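# Load cartons into flow lane, earliest date at front

## Task

Put every carton into the flow lane, arranged by date so the carton with the earliest date is at the lane's front end.

## Robot and tools

Robots: three identical i2rt Big YAM arms, arm1, arm2 and arm3. Each has six revolute joints, a two-finger gripper and a camera on the wrist. Two fixed room cameras, cam_a and cam_b, also view the scene. Bases in the scene frame (metres): arm1 at (-1.399, -0.834, 0.768), arm2 at (-0.549, -0.349, 0.753), arm3 at (0.555, 0.297, 0.850). Each base faces its own +x; base quaternions (wxyz) are arm1 (0.518, 0.002, 0.002, -0.855), arm2 (0.266, -0.006, 0.004, 0.964), arm3 (0.406, 0.001, 0.000, -0.914). The tabletops sit at z=0.720. Reach is about 1.0 m from the joint1 axis.

Frame: one shared scene frame, origin on the floor, +z up. The reported hand is the point between the finger pads, roughly 1 cm behind the tips. The fingers point along the hand's +z and open along its y. hand_target is where the hand would be at the joint targets currently held; under load the hand may stop short. Printed hand positions get less accurate at long reach, and a hand often settles a centimetre or more away from what was asked.

move: one action for any subset of arms, plus an optional cameras list. Each arm gets its own object under its name (arm1, arm2, arm3); an arm left out receives nothing new but may still be pushing toward an earlier target. Inside an arm's object:
- joints: absolute joint targets keyed by name. joint1_rad -2.879 to 2.879 (base yaw, positive counter-clockwise seen from above, 0 = toward the base's +x); joint2_rad 0 to 3.141 (shoulder, 0 = upper arm back and about level, increasing lifts it up and forward); joint3_rad 0 to 3.019 (elbow, 0 = folded, increasing opens); joint4_rad -1.692 to 1.57 (hand pitch, positive tilts fingers up); joint5_rad -1.57 to 1.57 (hand sideways swing, positive to the arm's right); joint6_rad -2.094 to 2.094 (roll, positive clockwise viewed from behind the hand); gripper_m 0 to 0.093 metres, the fingertip gap. All angles in radians.
- target: one list of seven numbers [x, y, z, qw, qx, qy, qz], an absolute hand pose in the scene frame (metres, unit quaternion), in the same form as the printed hand line. The hand travels in a straight line from its current hand_target toward it. When target is given, joints may contain only gripper_m.
- speed: top path speed in m/s, 0.002 to 0.5, default 0.25; only allowed with target. Rotation is capped at twice that value in rad/s.
All motions in one call begin together; hand paths of different arms finish together, paced by the slowest. Hand paths last 0.5 to 10 s and an action at most 15 s. Paths do not avoid obstacles or other arms. Each control step clips the commanded pose to within 100 mm and 20 degrees of the measured one. Joints move at different rates, so joint moves can swing the hand wide. Unknown keys make a call invalid; out-of-range values get it refused, and a refusal cancels the later move, wait and finished_scene calls in that same reply.

cameras (move and wait): names from arm1_cam_wrist, arm2_cam_wrist, arm3_cam_wrist, cam_a, cam_b, or all. Omitted or null gives all; [] gives none. Images are 896x504.

wait: seconds from 0 to 10; nothing new is sent, the scene keeps running, and the full state plus images come back.
zoom_image: camera name and region [x0, y0, x1, y1] in pixels, top-left origin, at most 504x504, on that camera's most recent full image (it must have been in the latest set).
read_manual: only licence text; it moves nothing.
finished_scene: scene = the current scene number; irreversible. The goal must hold with no robot help afterward.

Results: per-arm joint_positions, Joint velocities (rad/s, gripper m/s; "within noise" means still), joint torques (N m; entries 3 and 4 wrap at ±28), hand and hand_target, and joint_status/hand_status. The "move" line lists each arm sent a motion with done or its worst status. Status words: off_target (stopped away from target, maybe still pushing); time_out (the arm keeps nearby targets and keeps pushing; on_its_own lists joints still moving to them; send the reported position to relax); not_followed (a safety check withheld the targets, shown as "joint command not followed" or "pose unreachable"); limit_stop_at_motor_heat. Arms under "as last shown" were not commanded and show old values. The pictures line gives the order of the images.

Gripper: shut on nothing reads 0.000 to 0.003. Gripping a hard carton reads up to 0.005 below its width (some grippers read up to 0.002 wider). Commanding about 0.005 below the first-contact reading gives full force, roughly 50 to 64 N per pad. To release, send a gap well above the reading.

Avoid: pushing cartons off the table or out of the work area, dropping them or opening while moving, slamming, and hard pushes. Arms touching each other hard ends the task; never close a gripper on another arm's fingers; the self/arm collision check can act late and ignores grippers and wrist cameras meeting. Arms keep pushing on contact and can overheat: MOTOR HOT appears at 85 °C, and at 100 °C the arm goes limp for 30 to 60 s or longer. Objects may occasionally be nudged by outside disturbances. The scene keeps running while you think, holding the last command.

Each tool is called by a JSON object that holds its "api" and its "payload".

## Session

{"api": "move", "payload": {}}

Scene clock: 0.00 s.
Joint torques (N m): no reading
Heat: arm1: hottest joint1_rad 39 °C; arm2: hottest joint2_rad 40 °C; arm3: hottest joint1_rad 35 °C.
Joint velocities: within noise
arm1.joint_positions: joint1_rad=+0.194 joint2_rad=+0.304 joint3_rad=+1.546 joint4_rad=-1.590 joint5_rad=-0.074 joint6_rad=+0.225 gripper_m=+0.09396
arm1.joint_status: not commanded
arm1.hand: x=-1.3980 y=-0.8742 z=+1.3539 quat_wxyz=(-0.413, -0.697, -0.432, +0.395) (m; scene frame)
arm1.hand_target: x=-1.3971 y=-0.8712 z=+1.3606 quat_wxyz=(-0.419, -0.692, -0.430, +0.401) (m; scene frame)
arm1.hand_status: not commanded
arm2.joint_positions: joint1_rad=+0.324 joint2_rad=+0.267 joint3_rad=+1.656 joint4_rad=-1.577 joint5_rad=-0.025 joint6_rad=+0.557 gripper_m=+0.09396
arm2.joint_status: not commanded
arm2.hand: x=-0.5408 y=-0.3488 z=+1.3788 quat_wxyz=(+0.121, +0.719, -0.287, -0.622) (m; scene frame)
arm2.hand_target: x=-0.5353 y=-0.3500 z=+1.3818 quat_wxyz=(+0.122, +0.714, -0.285, -0.628) (m; scene frame)
arm2.hand_status: not commanded
arm3.joint_positions: joint1_rad=+0.466 joint2_rad=+0.542 joint3_rad=+1.486 joint4_rad=-1.413 joint5_rad=-0.179 joint6_rad=-0.503 gripper_m=+0.09396
arm3.joint_status: not commanded
arm3.hand: x=+0.5364 y=+0.1220 z=+1.4334 quat_wxyz=(-0.274, -0.490, -0.695, +0.450) (m; scene frame)
arm3.hand_target: x=+0.5374 y=+0.1259 z=+1.4420 quat_wxyz=(-0.277, -0.485, -0.691, +0.459) (m; scene frame)
arm3.hand_status: not commanded
pictures: arm1_cam_wrist, arm2_cam_wrist, arm3_cam_wrist, cam_a, cam_b

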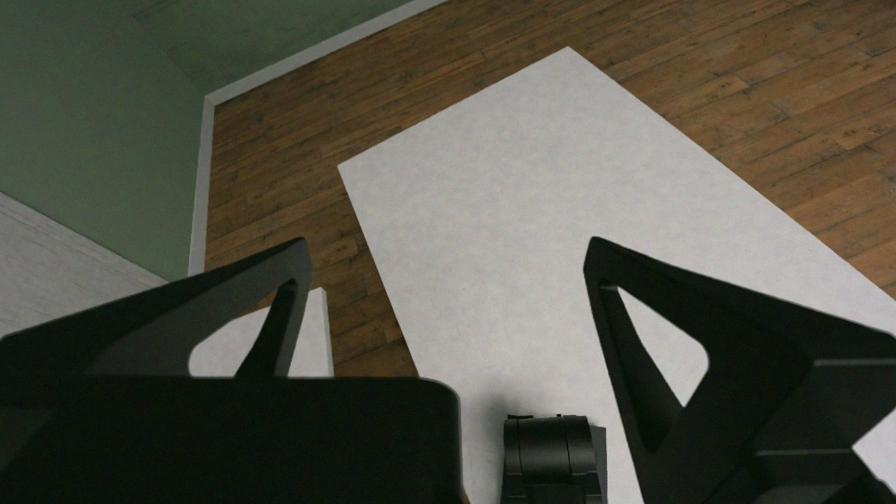

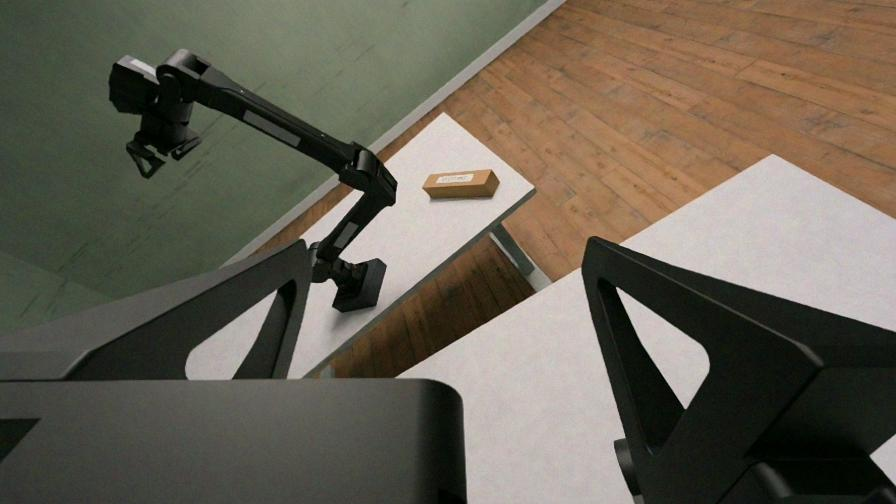

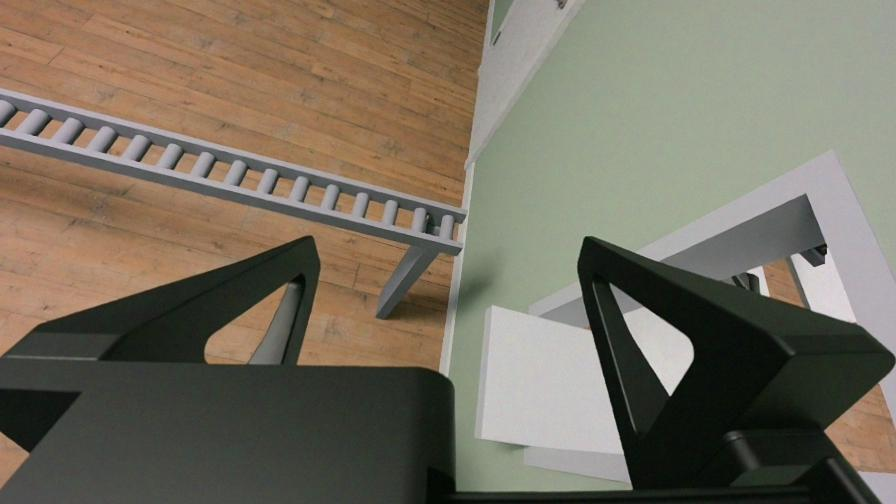

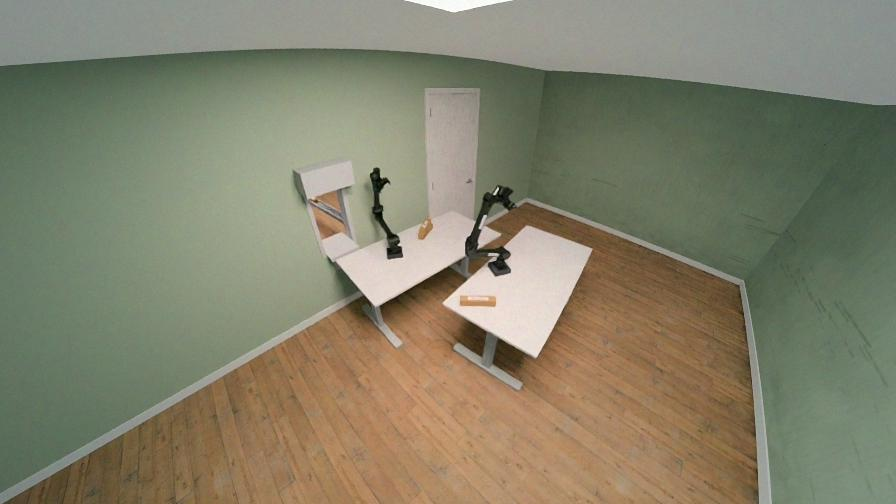

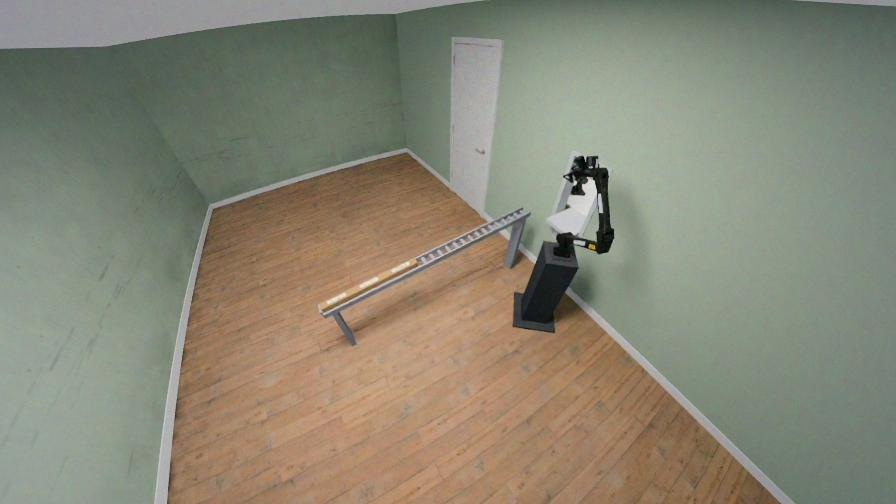

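{"api": "zoom_image", "payload": {"camera": "cam_a", "region": [280, 140, 620, 400]}}

{"api": "zoom_image", "payload": {"camera": "cam_b", "region": [300, 190, 640, 380]}}

{"api": "zoom_image", "payload": {"camera": "cam_b", "region": [310, 240, 440, 330]}}

{"api": "zoom_image", "payload": {"camera": "cam_a", "region": [440, 280, 520, 330]}}

{"api": "zoom_image", "payload": {"camera": "cam_a", "region": [400, 200, 480, 260]}}

{"api": "zoom_image", "payload": {"camera": "cam_a", "region": [280, 150, 380, 270]}}

{"api": "zoom_image", "payload": {"camera": "arm2_cam_wrist", "region": [400, 140, 540, 220]}}

Scaled by 1.482 from the camera's 896x504 image, which has a finer 1280x720 frame.

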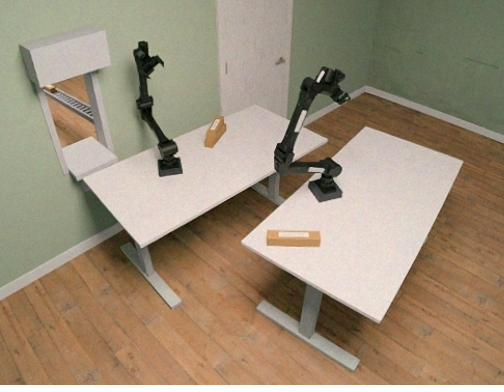

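Scaled by 1.482 from the camera's 896x504 image, which has a finer 1280x720 frame.

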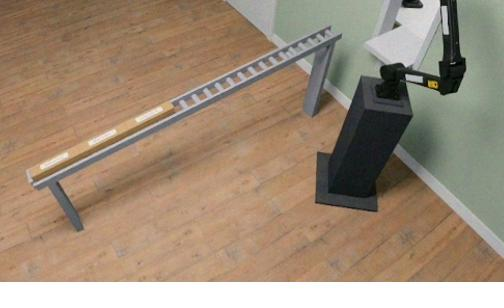

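Scaled by 3.877 from the camera's 896x504 image, which has a finer 1280x720 frame.

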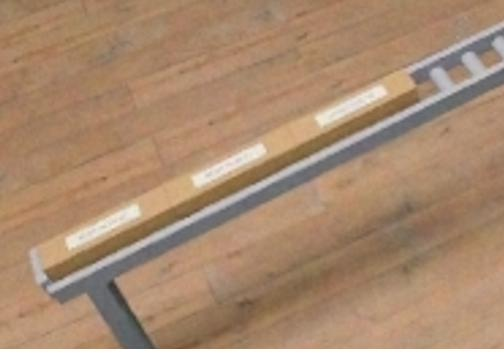

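Scaled by 6.300 from the camera's 896x504 image, which has a finer 1280x720 frame.

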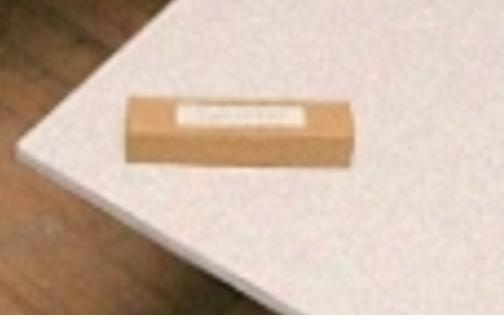

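Scaled by 6.300 from the camera's 896x504 image, which has a finer 1280x720 frame.

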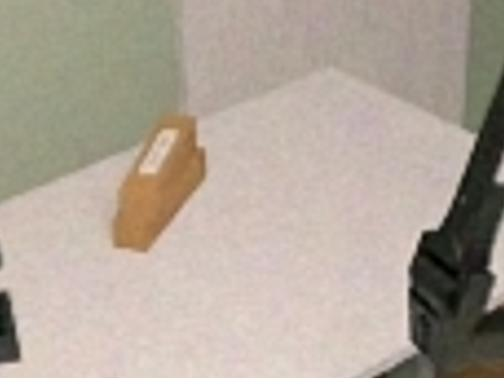

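Scaled by 4.200 from the camera's 896x504 image, which has a finer 1280x720 frame.

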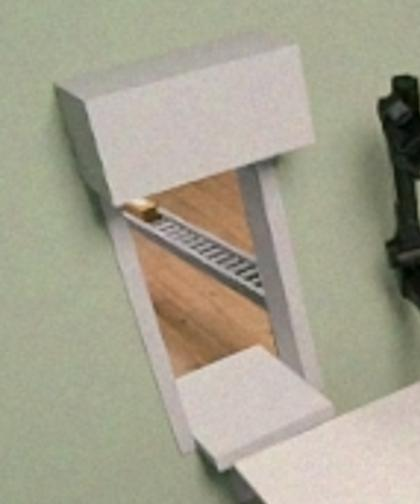

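Scaled by 3.600 from the camera's 896x504 image, which has a finer 1280x720 frame.

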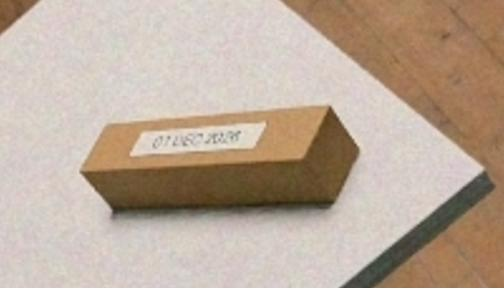

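{"api": "zoom_image", "payload": {"camera": "cam_b", "region": [318, 288, 358, 318]}}

{"api": "zoom_image", "payload": {"camera": "cam_b", "region": [350, 272, 390, 302]}}

{"api": "zoom_image", "payload": {"camera": "cam_b", "region": [380, 255, 424, 288]}}

{"api": "zoom_image", "payload": {"camera": "cam_a", "region": [410, 210, 446, 246]}}

{"api": "zoom_image", "payload": {"camera": "arm3_cam_wrist", "region": [460, 130, 896, 500]}}

{"api": "zoom_image", "payload": {"camera": "arm2_cam_wrist", "region": [300, 60, 800, 504]}}

Scaled by 12.600 from the camera's 896x504 image, which has a finer 1280x720 frame.

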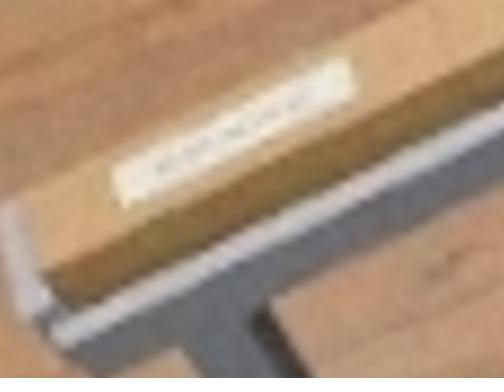

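Scaled by 12.600 from the camera's 896x504 image, which has a finer 1280x720 frame.

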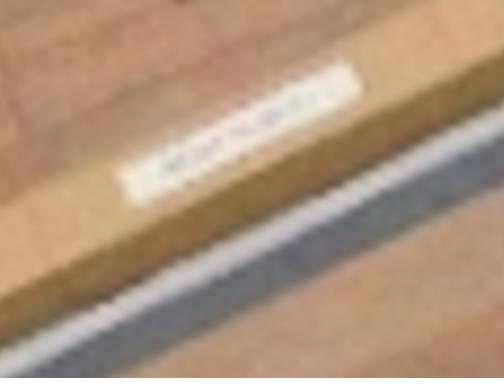

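Scaled by 11.455 from the camera's 896x504 image, which has a finer 1280x720 frame.

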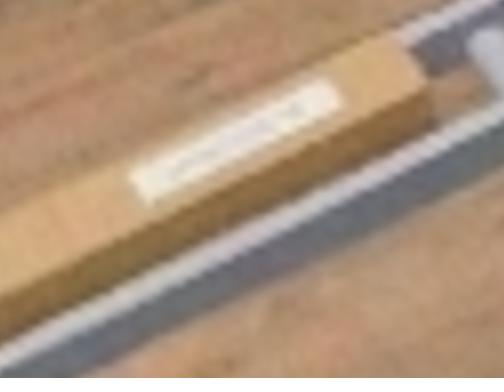

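Scaled by 14.000 from the camera's 896x504 image, which has a finer 1280x720 frame.

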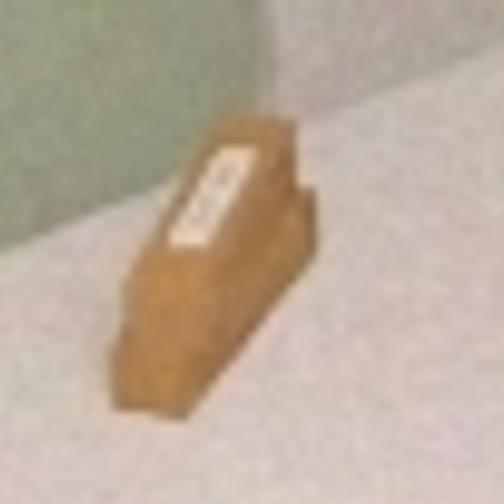

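Scaled by 1.156 from the camera's 896x504 image, which has a finer 1280x720 frame.

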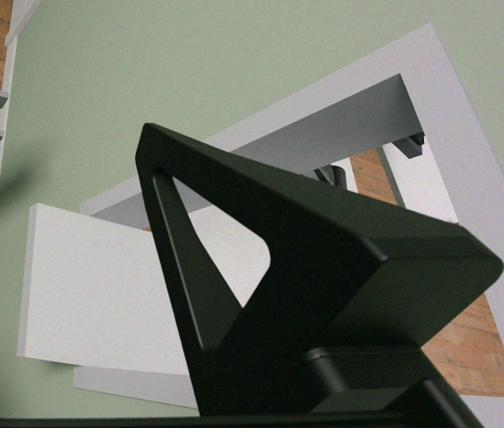

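Scaled by 1.008 from the camera's 896x504 image, which has a finer 1280x720 frame.

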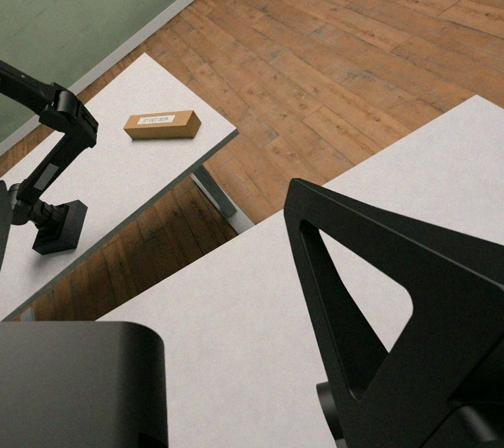

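{"api": "move", "payload": {"arm1": {"joints": {"joint1_rad": -2.387, "joint5_rad": 0, "joint6_rad": 0}}, "arm2": {"joints": {"joint1_rad": 2.211, "joint5_rad": 0, "joint6_rad": 0}}, "arm3": {"joints": {"joint1_rad": 1.857, "joint2_rad": 1.263, "joint3_rad": 1.232, "joint4_rad": 0.03, "joint5_rad": 0, "joint6_rad": 0}}, "cameras": ["all"]}}

Scene clock: 162.17 s.
Joint torques (N m): arm1=[-0.62 9.58 5.72 1.78 0.15 -0.06] | arm2=[0.56 12.51 4.31 2.21 0.02 -0.13] | arm3=[0.79 -14.97 14.27 2.41 0.06 0.16]
Heat: arm1: hottest joint1_rad 39 °C; arm2: hottest joint2_rad 41 °C; arm3: hottest joint3_rad 37 °C.
move: arm1 done; arm2 done; arm3 done
Joint velocities: within noise
arm1.joint_positions: joint1_rad=-2.370 joint2_rad=+0.298 joint3_rad=+1.546 joint4_rad=-1.590 joint5_rad=-0.002 joint6_rad=+0.009 gripper_m=+0.09400
arm1.joint_status: all done
arm1.hand: x=-1.4090 y=-0.8059 z=+1.3542 quat_wxyz=(+0.344, -0.653, +0.489, +0.465) (m; scene frame)
arm1.hand_target: x=-1.4082 y=-0.8060 z=+1.3608 quat_wxyz=(+0.354, -0.647, +0.490, +0.464) (m; scene frame)
arm1.hand_status: not commanded
arm2.joint_positions: joint1_rad=+2.202 joint2_rad=+0.262 joint3_rad=+1.656 joint4_rad=-1.577 joint5_rad=-0.001 joint6_rad=+0.011 gripper_m=+0.09399
arm2.joint_status: all done
arm2.hand: x=-0.5564 y=-0.3246 z=+1.3782 quat_wxyz=(+0.481, +0.520, +0.561, -0.429) (m; scene frame)
arm2.hand_target: x=-0.5571 y=-0.3215 z=+1.3813 quat_wxyz=(+0.483, +0.512, +0.563, -0.433) (m; scene frame)
arm2.hand_status: not commanded
arm3.joint_positions: joint1_rad=+1.850 joint2_rad=+1.267 joint3_rad=+1.216 joint4_rad=+0.014 joint5_rad=-0.001 joint6_rad=-0.008 gripper_m=+0.09397
arm3.joint_status: all done
arm3.hand: x=+1.0927 y=+0.0328 z=+1.3348 quat_wxyz=(-0.676, -0.160, -0.701, +0.159) (m; scene frame)
arm3.hand_target: x=+1.0937 y=+0.0369 z=+1.3508 quat_wxyz=(-0.690, -0.158, -0.689, +0.157) (m; scene frame)
arm3.hand_status: not commanded
pictures: arm1_cam_wrist, arm2_cam_wrist, arm3_cam_wrist, cam_a, cam_b
camera_calibration:
arm1_cam_wrist: T_world_to_cam=[[0.951328, 0.308031, -0.0096062, 1.60502], [0.25673, -0.809362, -0.528227, 0.422546], [-0.170485, 0.500051, -0.849049, 1.43602], [0, 0, 0, 1]] pos_world=[-1.39056, -0.870484, 1.45787]
arm2_cam_wrist: T_world_to_cam=[[-0.996831, -0.0785952, -0.0123154, -0.565113], [-0.0460261, 0.696031, -0.716535, 1.19593], [0.0648881, -0.713697, -0.697442, 0.888527], [0, 0, 0, 1]] pos_world=[-0.565933, -0.24268, 1.46966]
arm3_cam_wrist: T_world_to_cam=[[-0.437302, -0.899272, -0.00879806, 0.520006], [-0.557555, 0.278781, -0.78193, 1.64569], [0.70562, -0.337034, -0.623305, 0.194987], [0, 0, 0, 1]] pos_world=[1.00737, 0.0745584, 1.41292]

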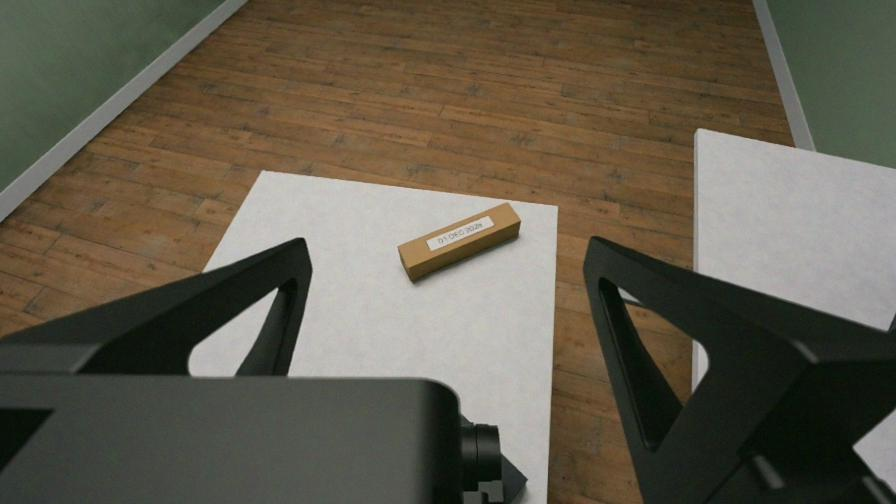

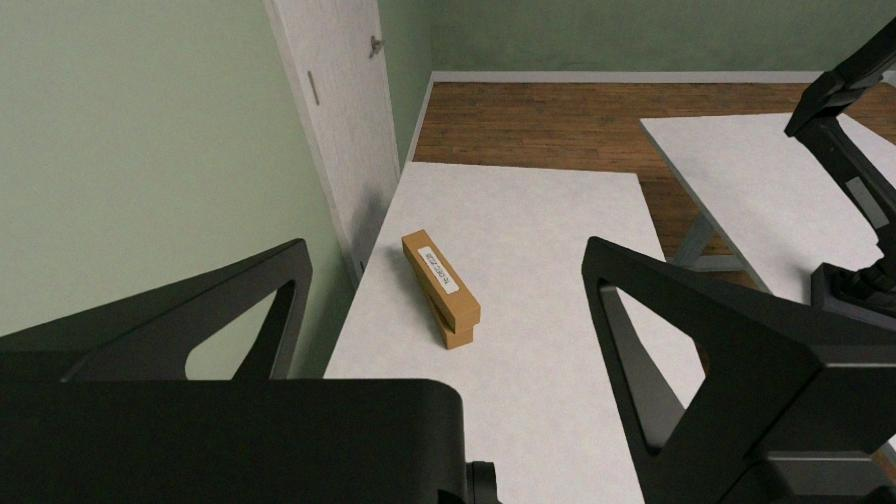

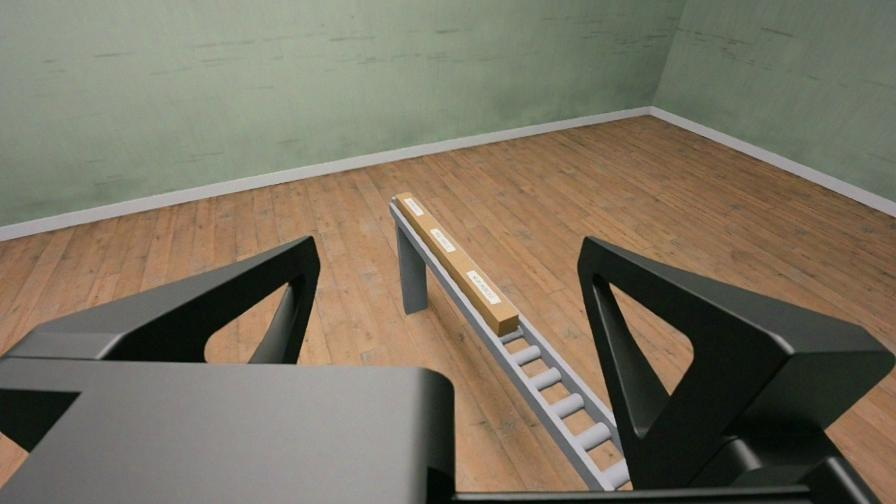

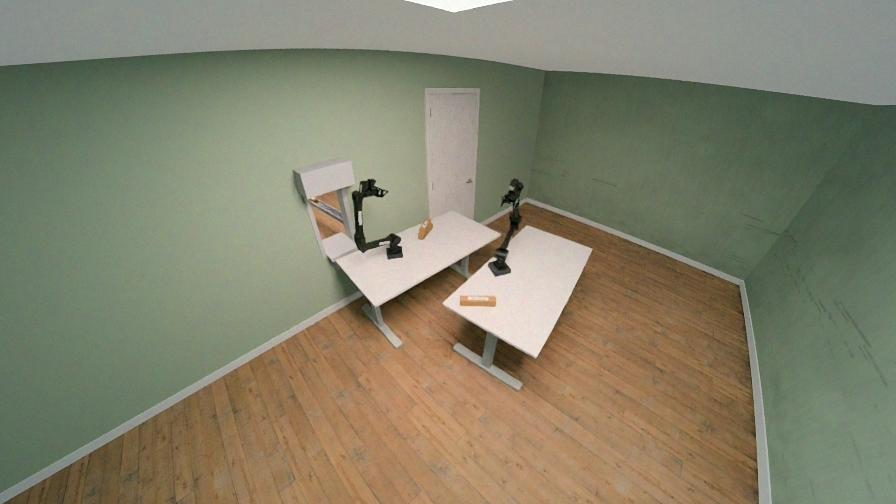

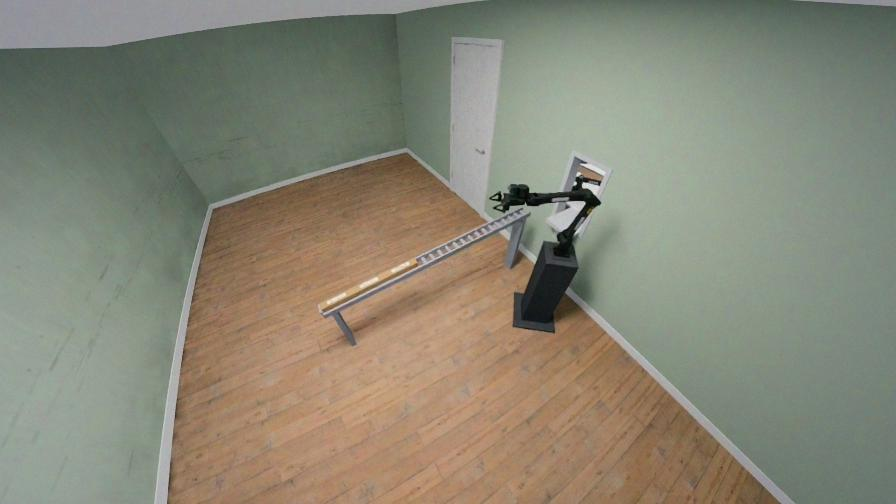

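{"api": "zoom_image", "payload": {"camera": "arm3_cam_wrist", "region": [380, 180, 540, 340]}}

{"api": "zoom_image", "payload": {"camera": "arm3_cam_wrist", "region": [460, 262, 510, 312]}}

{"api": "zoom_image", "payload": {"camera": "arm3_cam_wrist", "region": [425, 222, 460, 257]}}

{"api": "zoom_image", "payload": {"camera": "arm3_cam_wrist", "region": [400, 192, 430, 222]}}

{"api": "zoom_image", "payload": {"camera": "arm2_cam_wrist", "region": [380, 210, 520, 360]}}

{"api": "zoom_image", "payload": {"camera": "arm1_cam_wrist", "region": [380, 180, 540, 300]}}

Scaled by 3.150 from the camera's 896x504 image, which has a finer 1280x720 frame.

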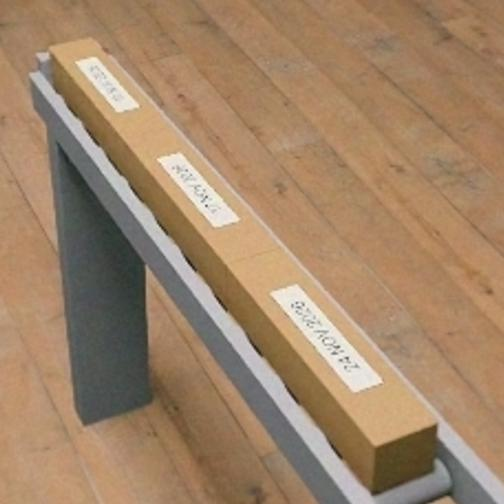

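Scaled by 10.080 from the camera's 896x504 image, which has a finer 1280x720 frame.

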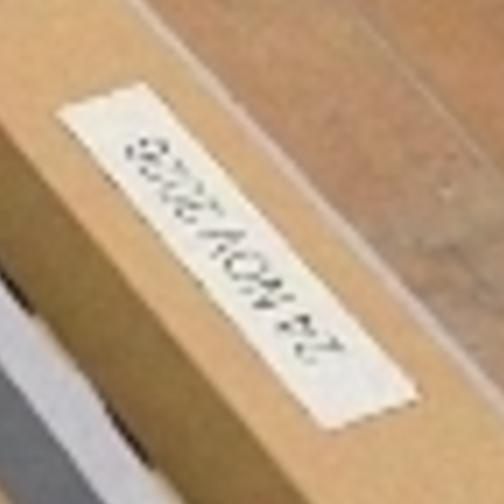

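Scaled by 14.400 from the camera's 896x504 image, which has a finer 1280x720 frame.

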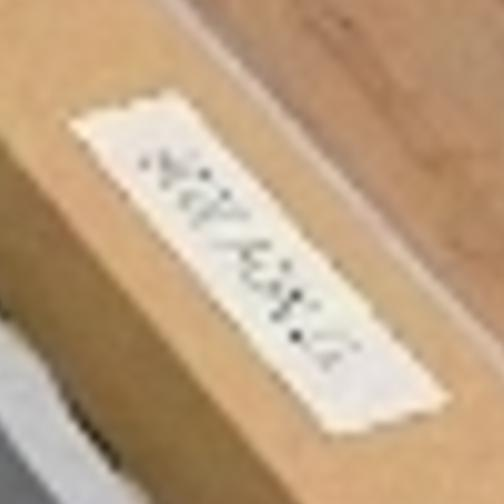

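Scaled by 16.800 from the camera's 896x504 image, which has a finer 1280x720 frame.

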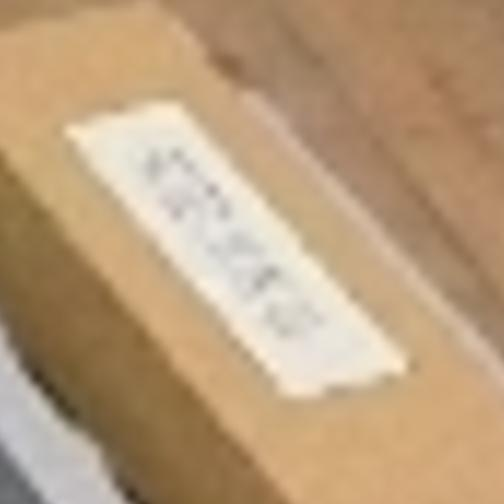

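Scaled by 3.360 from the camera's 896x504 image, which has a finer 1280x720 frame.

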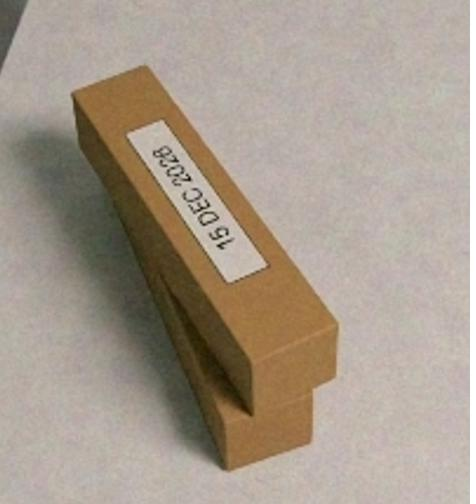

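Scaled by 3.150 from the camera's 896x504 image, which has a finer 1280x720 frame.

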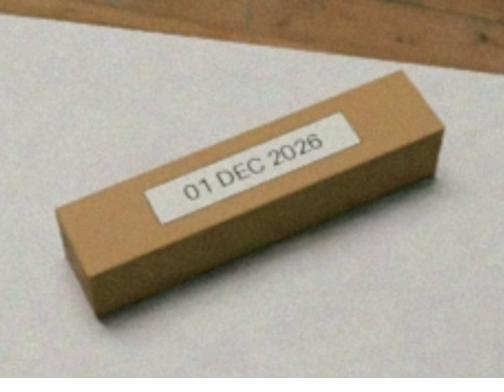

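{"api": "move", "payload": {"arm1": {"joints": {"joint1_rad": -2.387, "joint2_rad": 1.55, "joint3_rad": 1.133, "joint4_rad": -1.154, "joint5_rad": 0, "joint6_rad": 1.075}}, "arm2": {"joints": {"joint1_rad": 2.2305, "joint2_rad": 1.643, "joint3_rad": 1.45, "joint4_rad": -1.377, "joint5_rad": 0, "joint6_rad": -0.4416}}, "arm3": {"joints": {"joint1_rad": -0.1, "joint2_rad": 0.835, "joint3_rad": 0.924, "joint4_rad": -0.7, "joint5_rad": 0, "joint6_rad": 0}}}}

Scene clock: 218.40 s.
Joint torques (N m): arm1=[-0.5 -13.51 8.88 0.44 0.22 0.12] | arm2=[0.62 -12.69 9.58 0.5 -0.04 -0.12] | arm3=[-0.91 -6.24 12.42 1.37 0.06 0.13]
Heat: arm1: hottest joint1_rad 39 °C; arm2: hottest joint2_rad 41 °C; arm3: hottest joint3_rad 43 °C.
move: arm1 done; arm2 done; arm3 done
Joint velocities: within noise
arm1.joint_positions: joint1_rad=-2.370 joint2_rad=+1.551 joint3_rad=+1.120 joint4_rad=-1.164 joint5_rad=-0.001 joint6_rad=+1.066 gripper_m=+0.09401
arm1.joint_status: all done
arm1.hand: x=-1.5196 y=-0.4289 z=+0.8747 quat_wxyz=(+0.000, -0.387, +0.922, -0.010) (m; scene frame)
arm1.hand_target: x=-1.5147 y=-0.4194 z=+0.8795 quat_wxyz=(+0.002, -0.375, +0.927, +0.002) (m; scene frame)
arm1.hand_status: not commanded
arm2.joint_positions: joint1_rad=+2.220 joint2_rad=+1.636 joint3_rad=+1.454 joint4_rad=-1.381 joint5_rad=-0.001 joint6_rad=-0.431 gripper_m=+0.09399
arm2.joint_status: all done
arm2.hand: x=-0.4970 y=-0.8359 z=+0.9482 quat_wxyz=(+0.010, +0.493, +0.870, -0.006) (m; scene frame)
arm2.hand_target: x=-0.4918 y=-0.8353 z=+0.9434 quat_wxyz=(+0.007, +0.483, +0.875, -0.003) (m; scene frame)
arm2.hand_status: not commanded
arm3.joint_positions: joint1_rad=-0.089 joint2_rad=+0.838 joint3_rad=+0.927 joint4_rad=-0.691 joint5_rad=+0.000 joint6_rad=-0.007 gripper_m=+0.09399
arm3.joint_status: all done
arm3.hand: x=+0.2585 y=+0.0244 z=+1.2016 quat_wxyz=(-0.169, -0.823, -0.326, +0.433) (m; scene frame)
arm3.hand_target: x=+0.2572 y=+0.0293 z=+1.1991 quat_wxyz=(-0.166, -0.828, -0.319, +0.430) (m; scene frame)
arm3.hand_status: not commanded
pictures: arm1_cam_wrist, arm2_cam_wrist, arm3_cam_wrist, cam_a, cam_b
camera_calibration:
arm1_cam_wrist: T_world_to_cam=[[0.716643, -0.697414, -0.00604671, 0.798496], [-0.537346, -0.557648, 0.632683, -1.61134], [-0.444614, -0.450159, -0.774387, -0.0678318], [0, 0, 0, 1]] pos_world=[-1.46824, -0.372212, 0.971765]
arm2_cam_wrist: T_world_to_cam=[[-0.85516, -0.518187, 0.0135382, -0.872935], [-0.427531, 0.719838, 0.546854, -0.121274], [-0.293118, 0.46186, -0.837118, 1.15709], [0, 0, 0, 1]] pos_world=[-0.459185, -0.899458, 1.04676]
arm3_cam_wrist: T_world_to_cam=[[-0.677637, 0.735334, -0.0096003, 0.169655], [0.697932, 0.638947, -0.323478, 0.194523], [-0.23173, -0.225901, -0.946187, 1.32537], [0, 0, 0, 1]] pos_world=[0.28633, 0.0503601, 1.3186]

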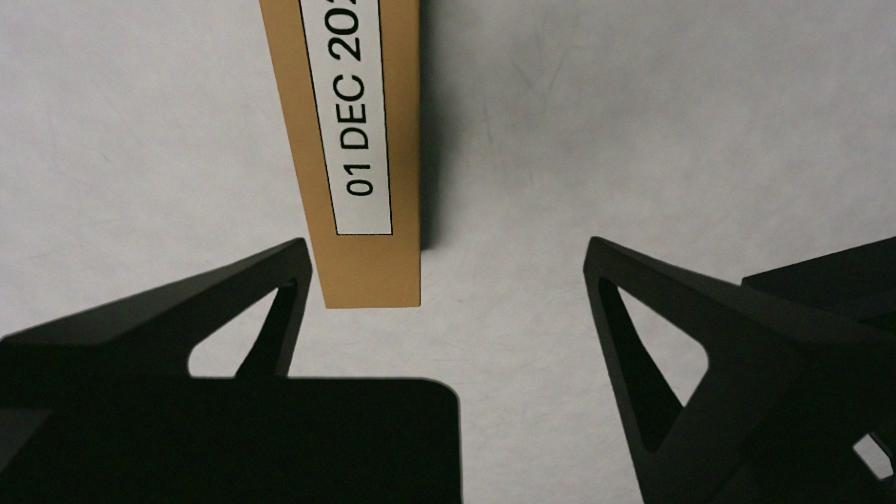

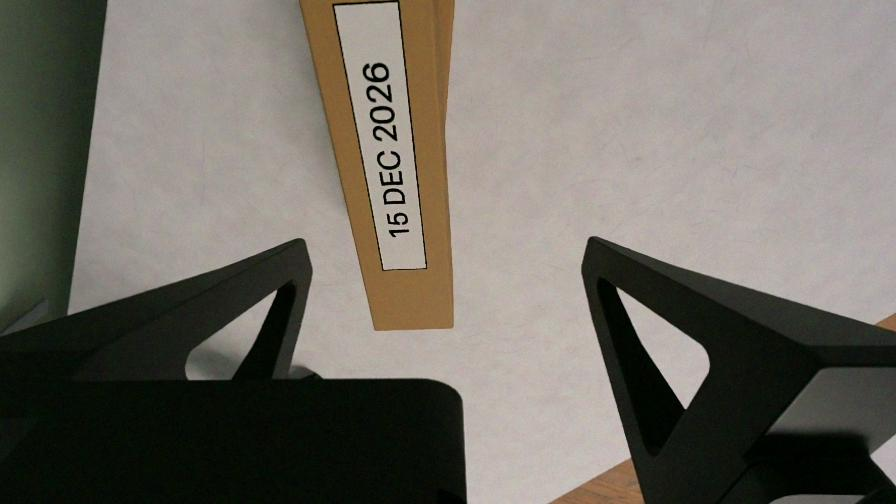

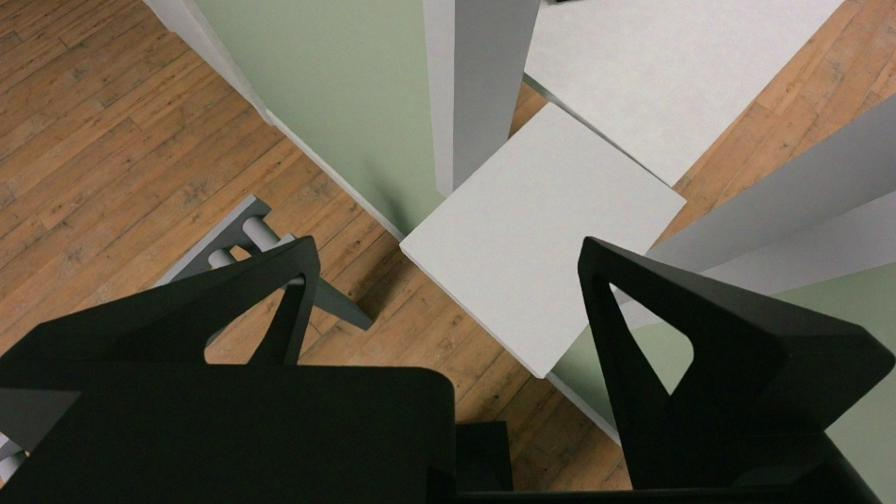

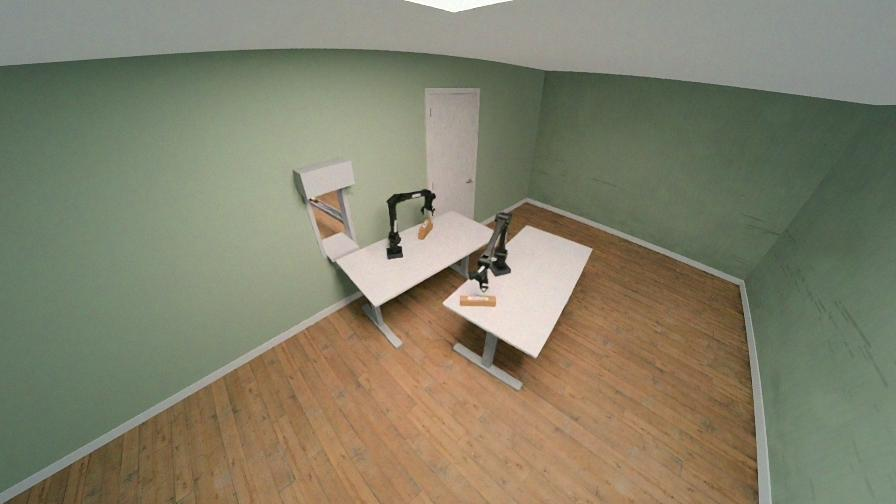

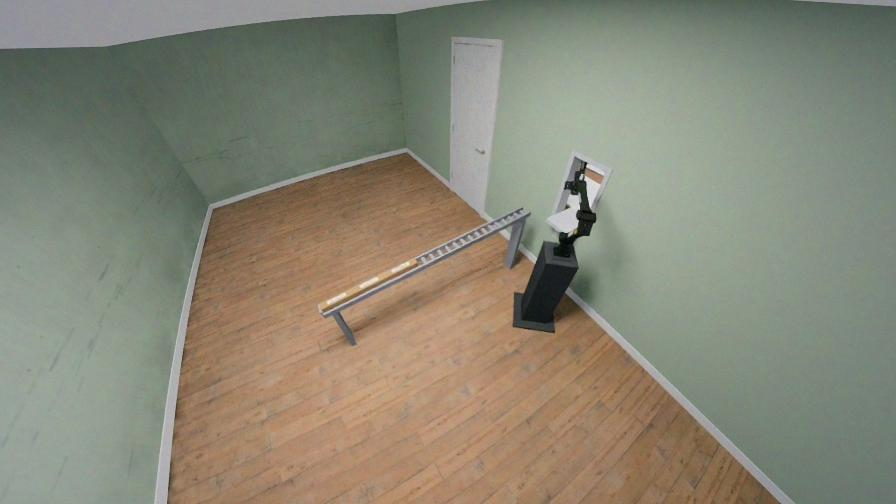

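{"api": "move", "payload": {"arm1": {"target": [-1.531, -0.382, 0.86, 0, -0.3681, 0.9298, 0], "speed": 0.2}, "arm2": {"target": [-0.4735, -0.8195, 0.92, 0, 0.4656, 0.8850, 0], "speed": 0.2}, "cameras": ["arm1_cam_wrist", "arm2_cam_wrist"]}}

Scene clock: 282.33 s.
Joint torques (N m): arm1=[0.32 -14.62 11.22 0.35 0.09 0.16] | arm2=[0.44 -13.98 8.69 0.68 0.02 -0.08] | arm3=[-0.67 -6.36 12.41 1.35 0.05 0.12]
Heat: arm1: hottest joint2_rad 40 °C; arm2: hottest joint3_rad 43 °C; arm3: hottest joint3_rad 43 °C.
move: arm1 off_target; arm2 done
Joint velocities: within noise
arm1.joint_positions: joint1_rad=-2.370 joint2_rad=+1.664 joint3_rad=+1.178 joint4_rad=-1.140 joint5_rad=-0.002 joint6_rad=+1.091 gripper_m=+0.09401
arm1.joint_status: not commanded
arm1.hand: x=-1.5271 y=-0.4040 z=+0.8472 quat_wxyz=(-0.002, -0.375, +0.927, -0.025) (m; scene frame)
arm1.hand_target: x=-1.5307 y=-0.3829 z=+0.8606 quat_wxyz=(+0.000, -0.368, +0.930, +0.000) (m; scene frame)
arm1.hand_status: off_target (0.026 m and 3.0 deg from the pose sent, 0.050 m and 2.6 deg at the start)
arm2.joint_positions: joint1_rad=+2.267 joint2_rad=+1.636 joint3_rad=+1.387 joint4_rad=-1.335 joint5_rad=+0.005 joint6_rad=-0.431 gripper_m=+0.09399
arm2.joint_status: not commanded
arm2.hand: x=-0.4762 y=-0.8226 z=+0.9233 quat_wxyz=(+0.001, +0.472, +0.882, +0.001) (m; scene frame)
arm2.hand_target: x=-0.4735 y=-0.8195 z=+0.9200 quat_wxyz=(+0.000, +0.466, +0.885, +0.000) (m; scene frame)
arm2.hand_status: done (0.005 m and 0.8 deg from the pose sent, 0.040 m and 3.8 deg at the start)
arm3: as last shown
arm3.hand_target: x=+0.2572 y=+0.0292 z=+1.1991 quat_wxyz=(-0.166, -0.828, -0.319, +0.430) (m; scene frame)
pictures: arm1_cam_wrist, arm2_cam_wrist
camera_calibration:
arm1_cam_wrist: T_world_to_cam=[[0.698479, -0.715352, 0.0199559, 0.764111], [-0.556497, -0.525416, 0.643621, -1.6096], [-0.449931, -0.460662, -0.765084, -0.101529], [0, 0, 0, 1]] pos_world=[-1.47514, -0.345875, 0.943049]
arm2_cam_wrist: T_world_to_cam=[[-0.829105, -0.558985, 0.0109951, -0.866766], [-0.456276, 0.687867, 0.564492, -0.164681], [-0.323106, 0.463007, -0.825365, 1.11196], [0, 0, 0, 1]] pos_world=[-0.434499, -0.886075, 1.02026]

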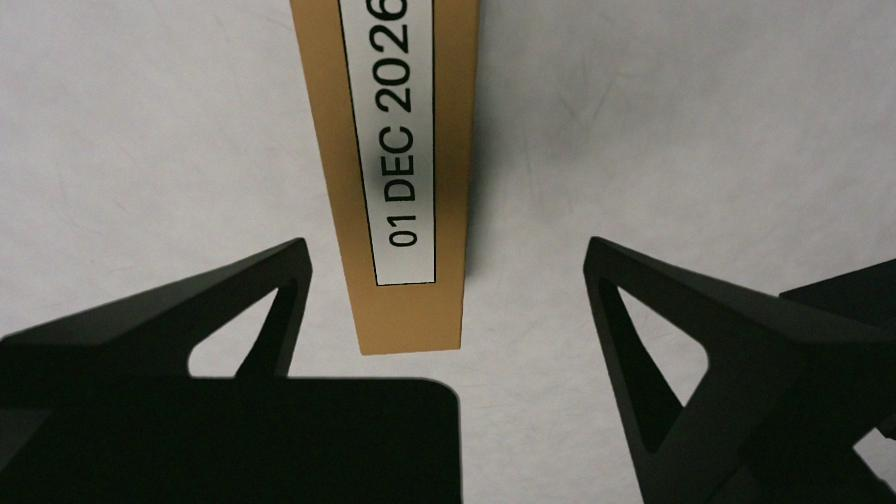

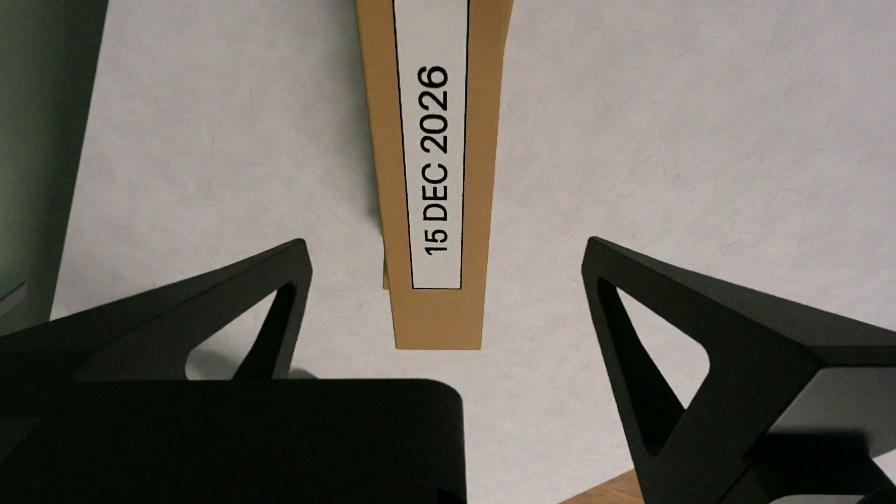

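{"api": "move", "payload": {"arm1": {"target": [-1.541, -0.360, 0.813, 0, -0.3681, 0.9298, 0], "speed": 0.15}, "arm2": {"target": [-0.471, -0.8165, 0.817, 0, 0.4656, 0.8850, 0], "speed": 0.15}, "cameras": ["arm1_cam_wrist", "arm2_cam_wrist"]}}

Scene clock: 298.80 s.
Joint torques (N m): arm1=[0.79 -15.5 10.63 0.39 0.09 0.13] | arm2=[0.62 -12.63 8.01 0.75 0.02 -0.03] | arm3=[-0.62 -6.3 12.4 1.36 0.06 0.13]
Heat: arm1: hottest joint3_rad 42 °C; arm2: hottest joint3_rad 43 °C; arm3: hottest joint3_rad 43 °C.
move: arm1 off_target; arm2 off_target
Joint velocities: within noise
arm1.joint_positions: joint1_rad=-2.370 joint2_rad=+1.774 joint3_rad=+1.197 joint4_rad=-1.044 joint5_rad=-0.002 joint6_rad=+1.099 gripper_m=+0.09401
arm1.joint_status: not commanded
arm1.hand: x=-1.5337 y=-0.3814 z=+0.8036 quat_wxyz=(-0.001, -0.372, +0.928, -0.023) (m; scene frame)
arm1.hand_target: x=-1.5408 y=-0.3608 z=+0.8135 quat_wxyz=(+0.000, -0.368, +0.930, +0.000) (m; scene frame)
arm1.hand_status: off_target (0.025 m and 2.7 deg from the pose sent, 0.057 m and 3.0 deg at the start)
arm2.joint_positions: joint1_rad=+2.270 joint2_rad=+1.710 joint3_rad=+1.210 joint4_rad=-1.071 joint5_rad=+0.006 joint6_rad=-0.431 gripper_m=+0.09399
arm2.joint_status: not commanded
arm2.hand: x=-0.4748 y=-0.8193 z=+0.8265 quat_wxyz=(+0.005, +0.471, +0.882, -0.005) (m; scene frame)
arm2.hand_target: x=-0.4712 y=-0.8163 z=+0.8171 quat_wxyz=(+0.000, +0.466, +0.885, +0.000) (m; scene frame)
arm2.hand_status: off_target (0.011 m and 1.0 deg from the pose sent, 0.107 m and 0.8 deg at the start)
arm3: as last shown
pictures: arm1_cam_wrist, arm2_cam_wrist
camera_calibration:
arm1_cam_wrist: T_world_to_cam=[[0.693008, -0.720733, 0.0168093, 0.777679], [-0.560082, -0.523564, 0.642019, -1.57687], [-0.453924, -0.454339, -0.766504, -0.130019], [0, 0, 0, 1]] pos_world=[-1.48114, -0.324166, 0.899651]
arm2_cam_wrist: T_world_to_cam=[[-0.827686, -0.560937, 0.0168897, -0.868458], [-0.458947, 0.693902, 0.554858, -0.0999465], [-0.32296, 0.451497, -0.831774, 1.02701], [0, 0, 0, 1]] pos_world=[-0.432998, -0.881488, 0.924362]

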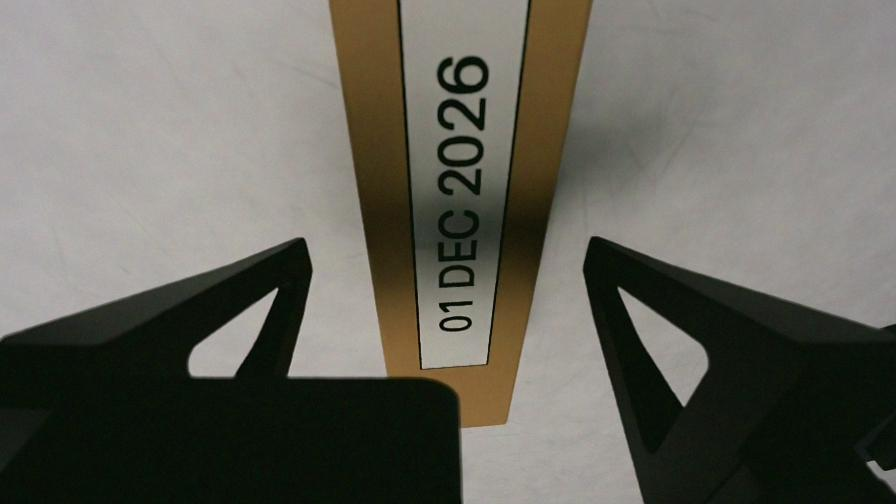

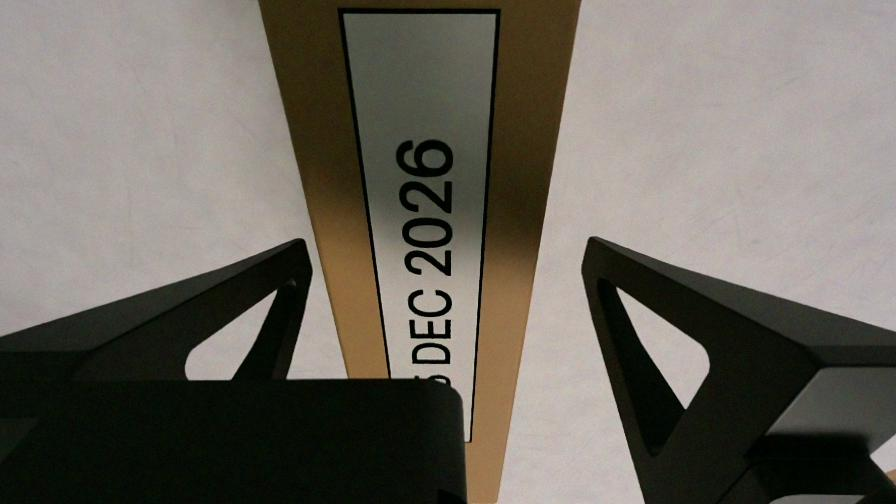

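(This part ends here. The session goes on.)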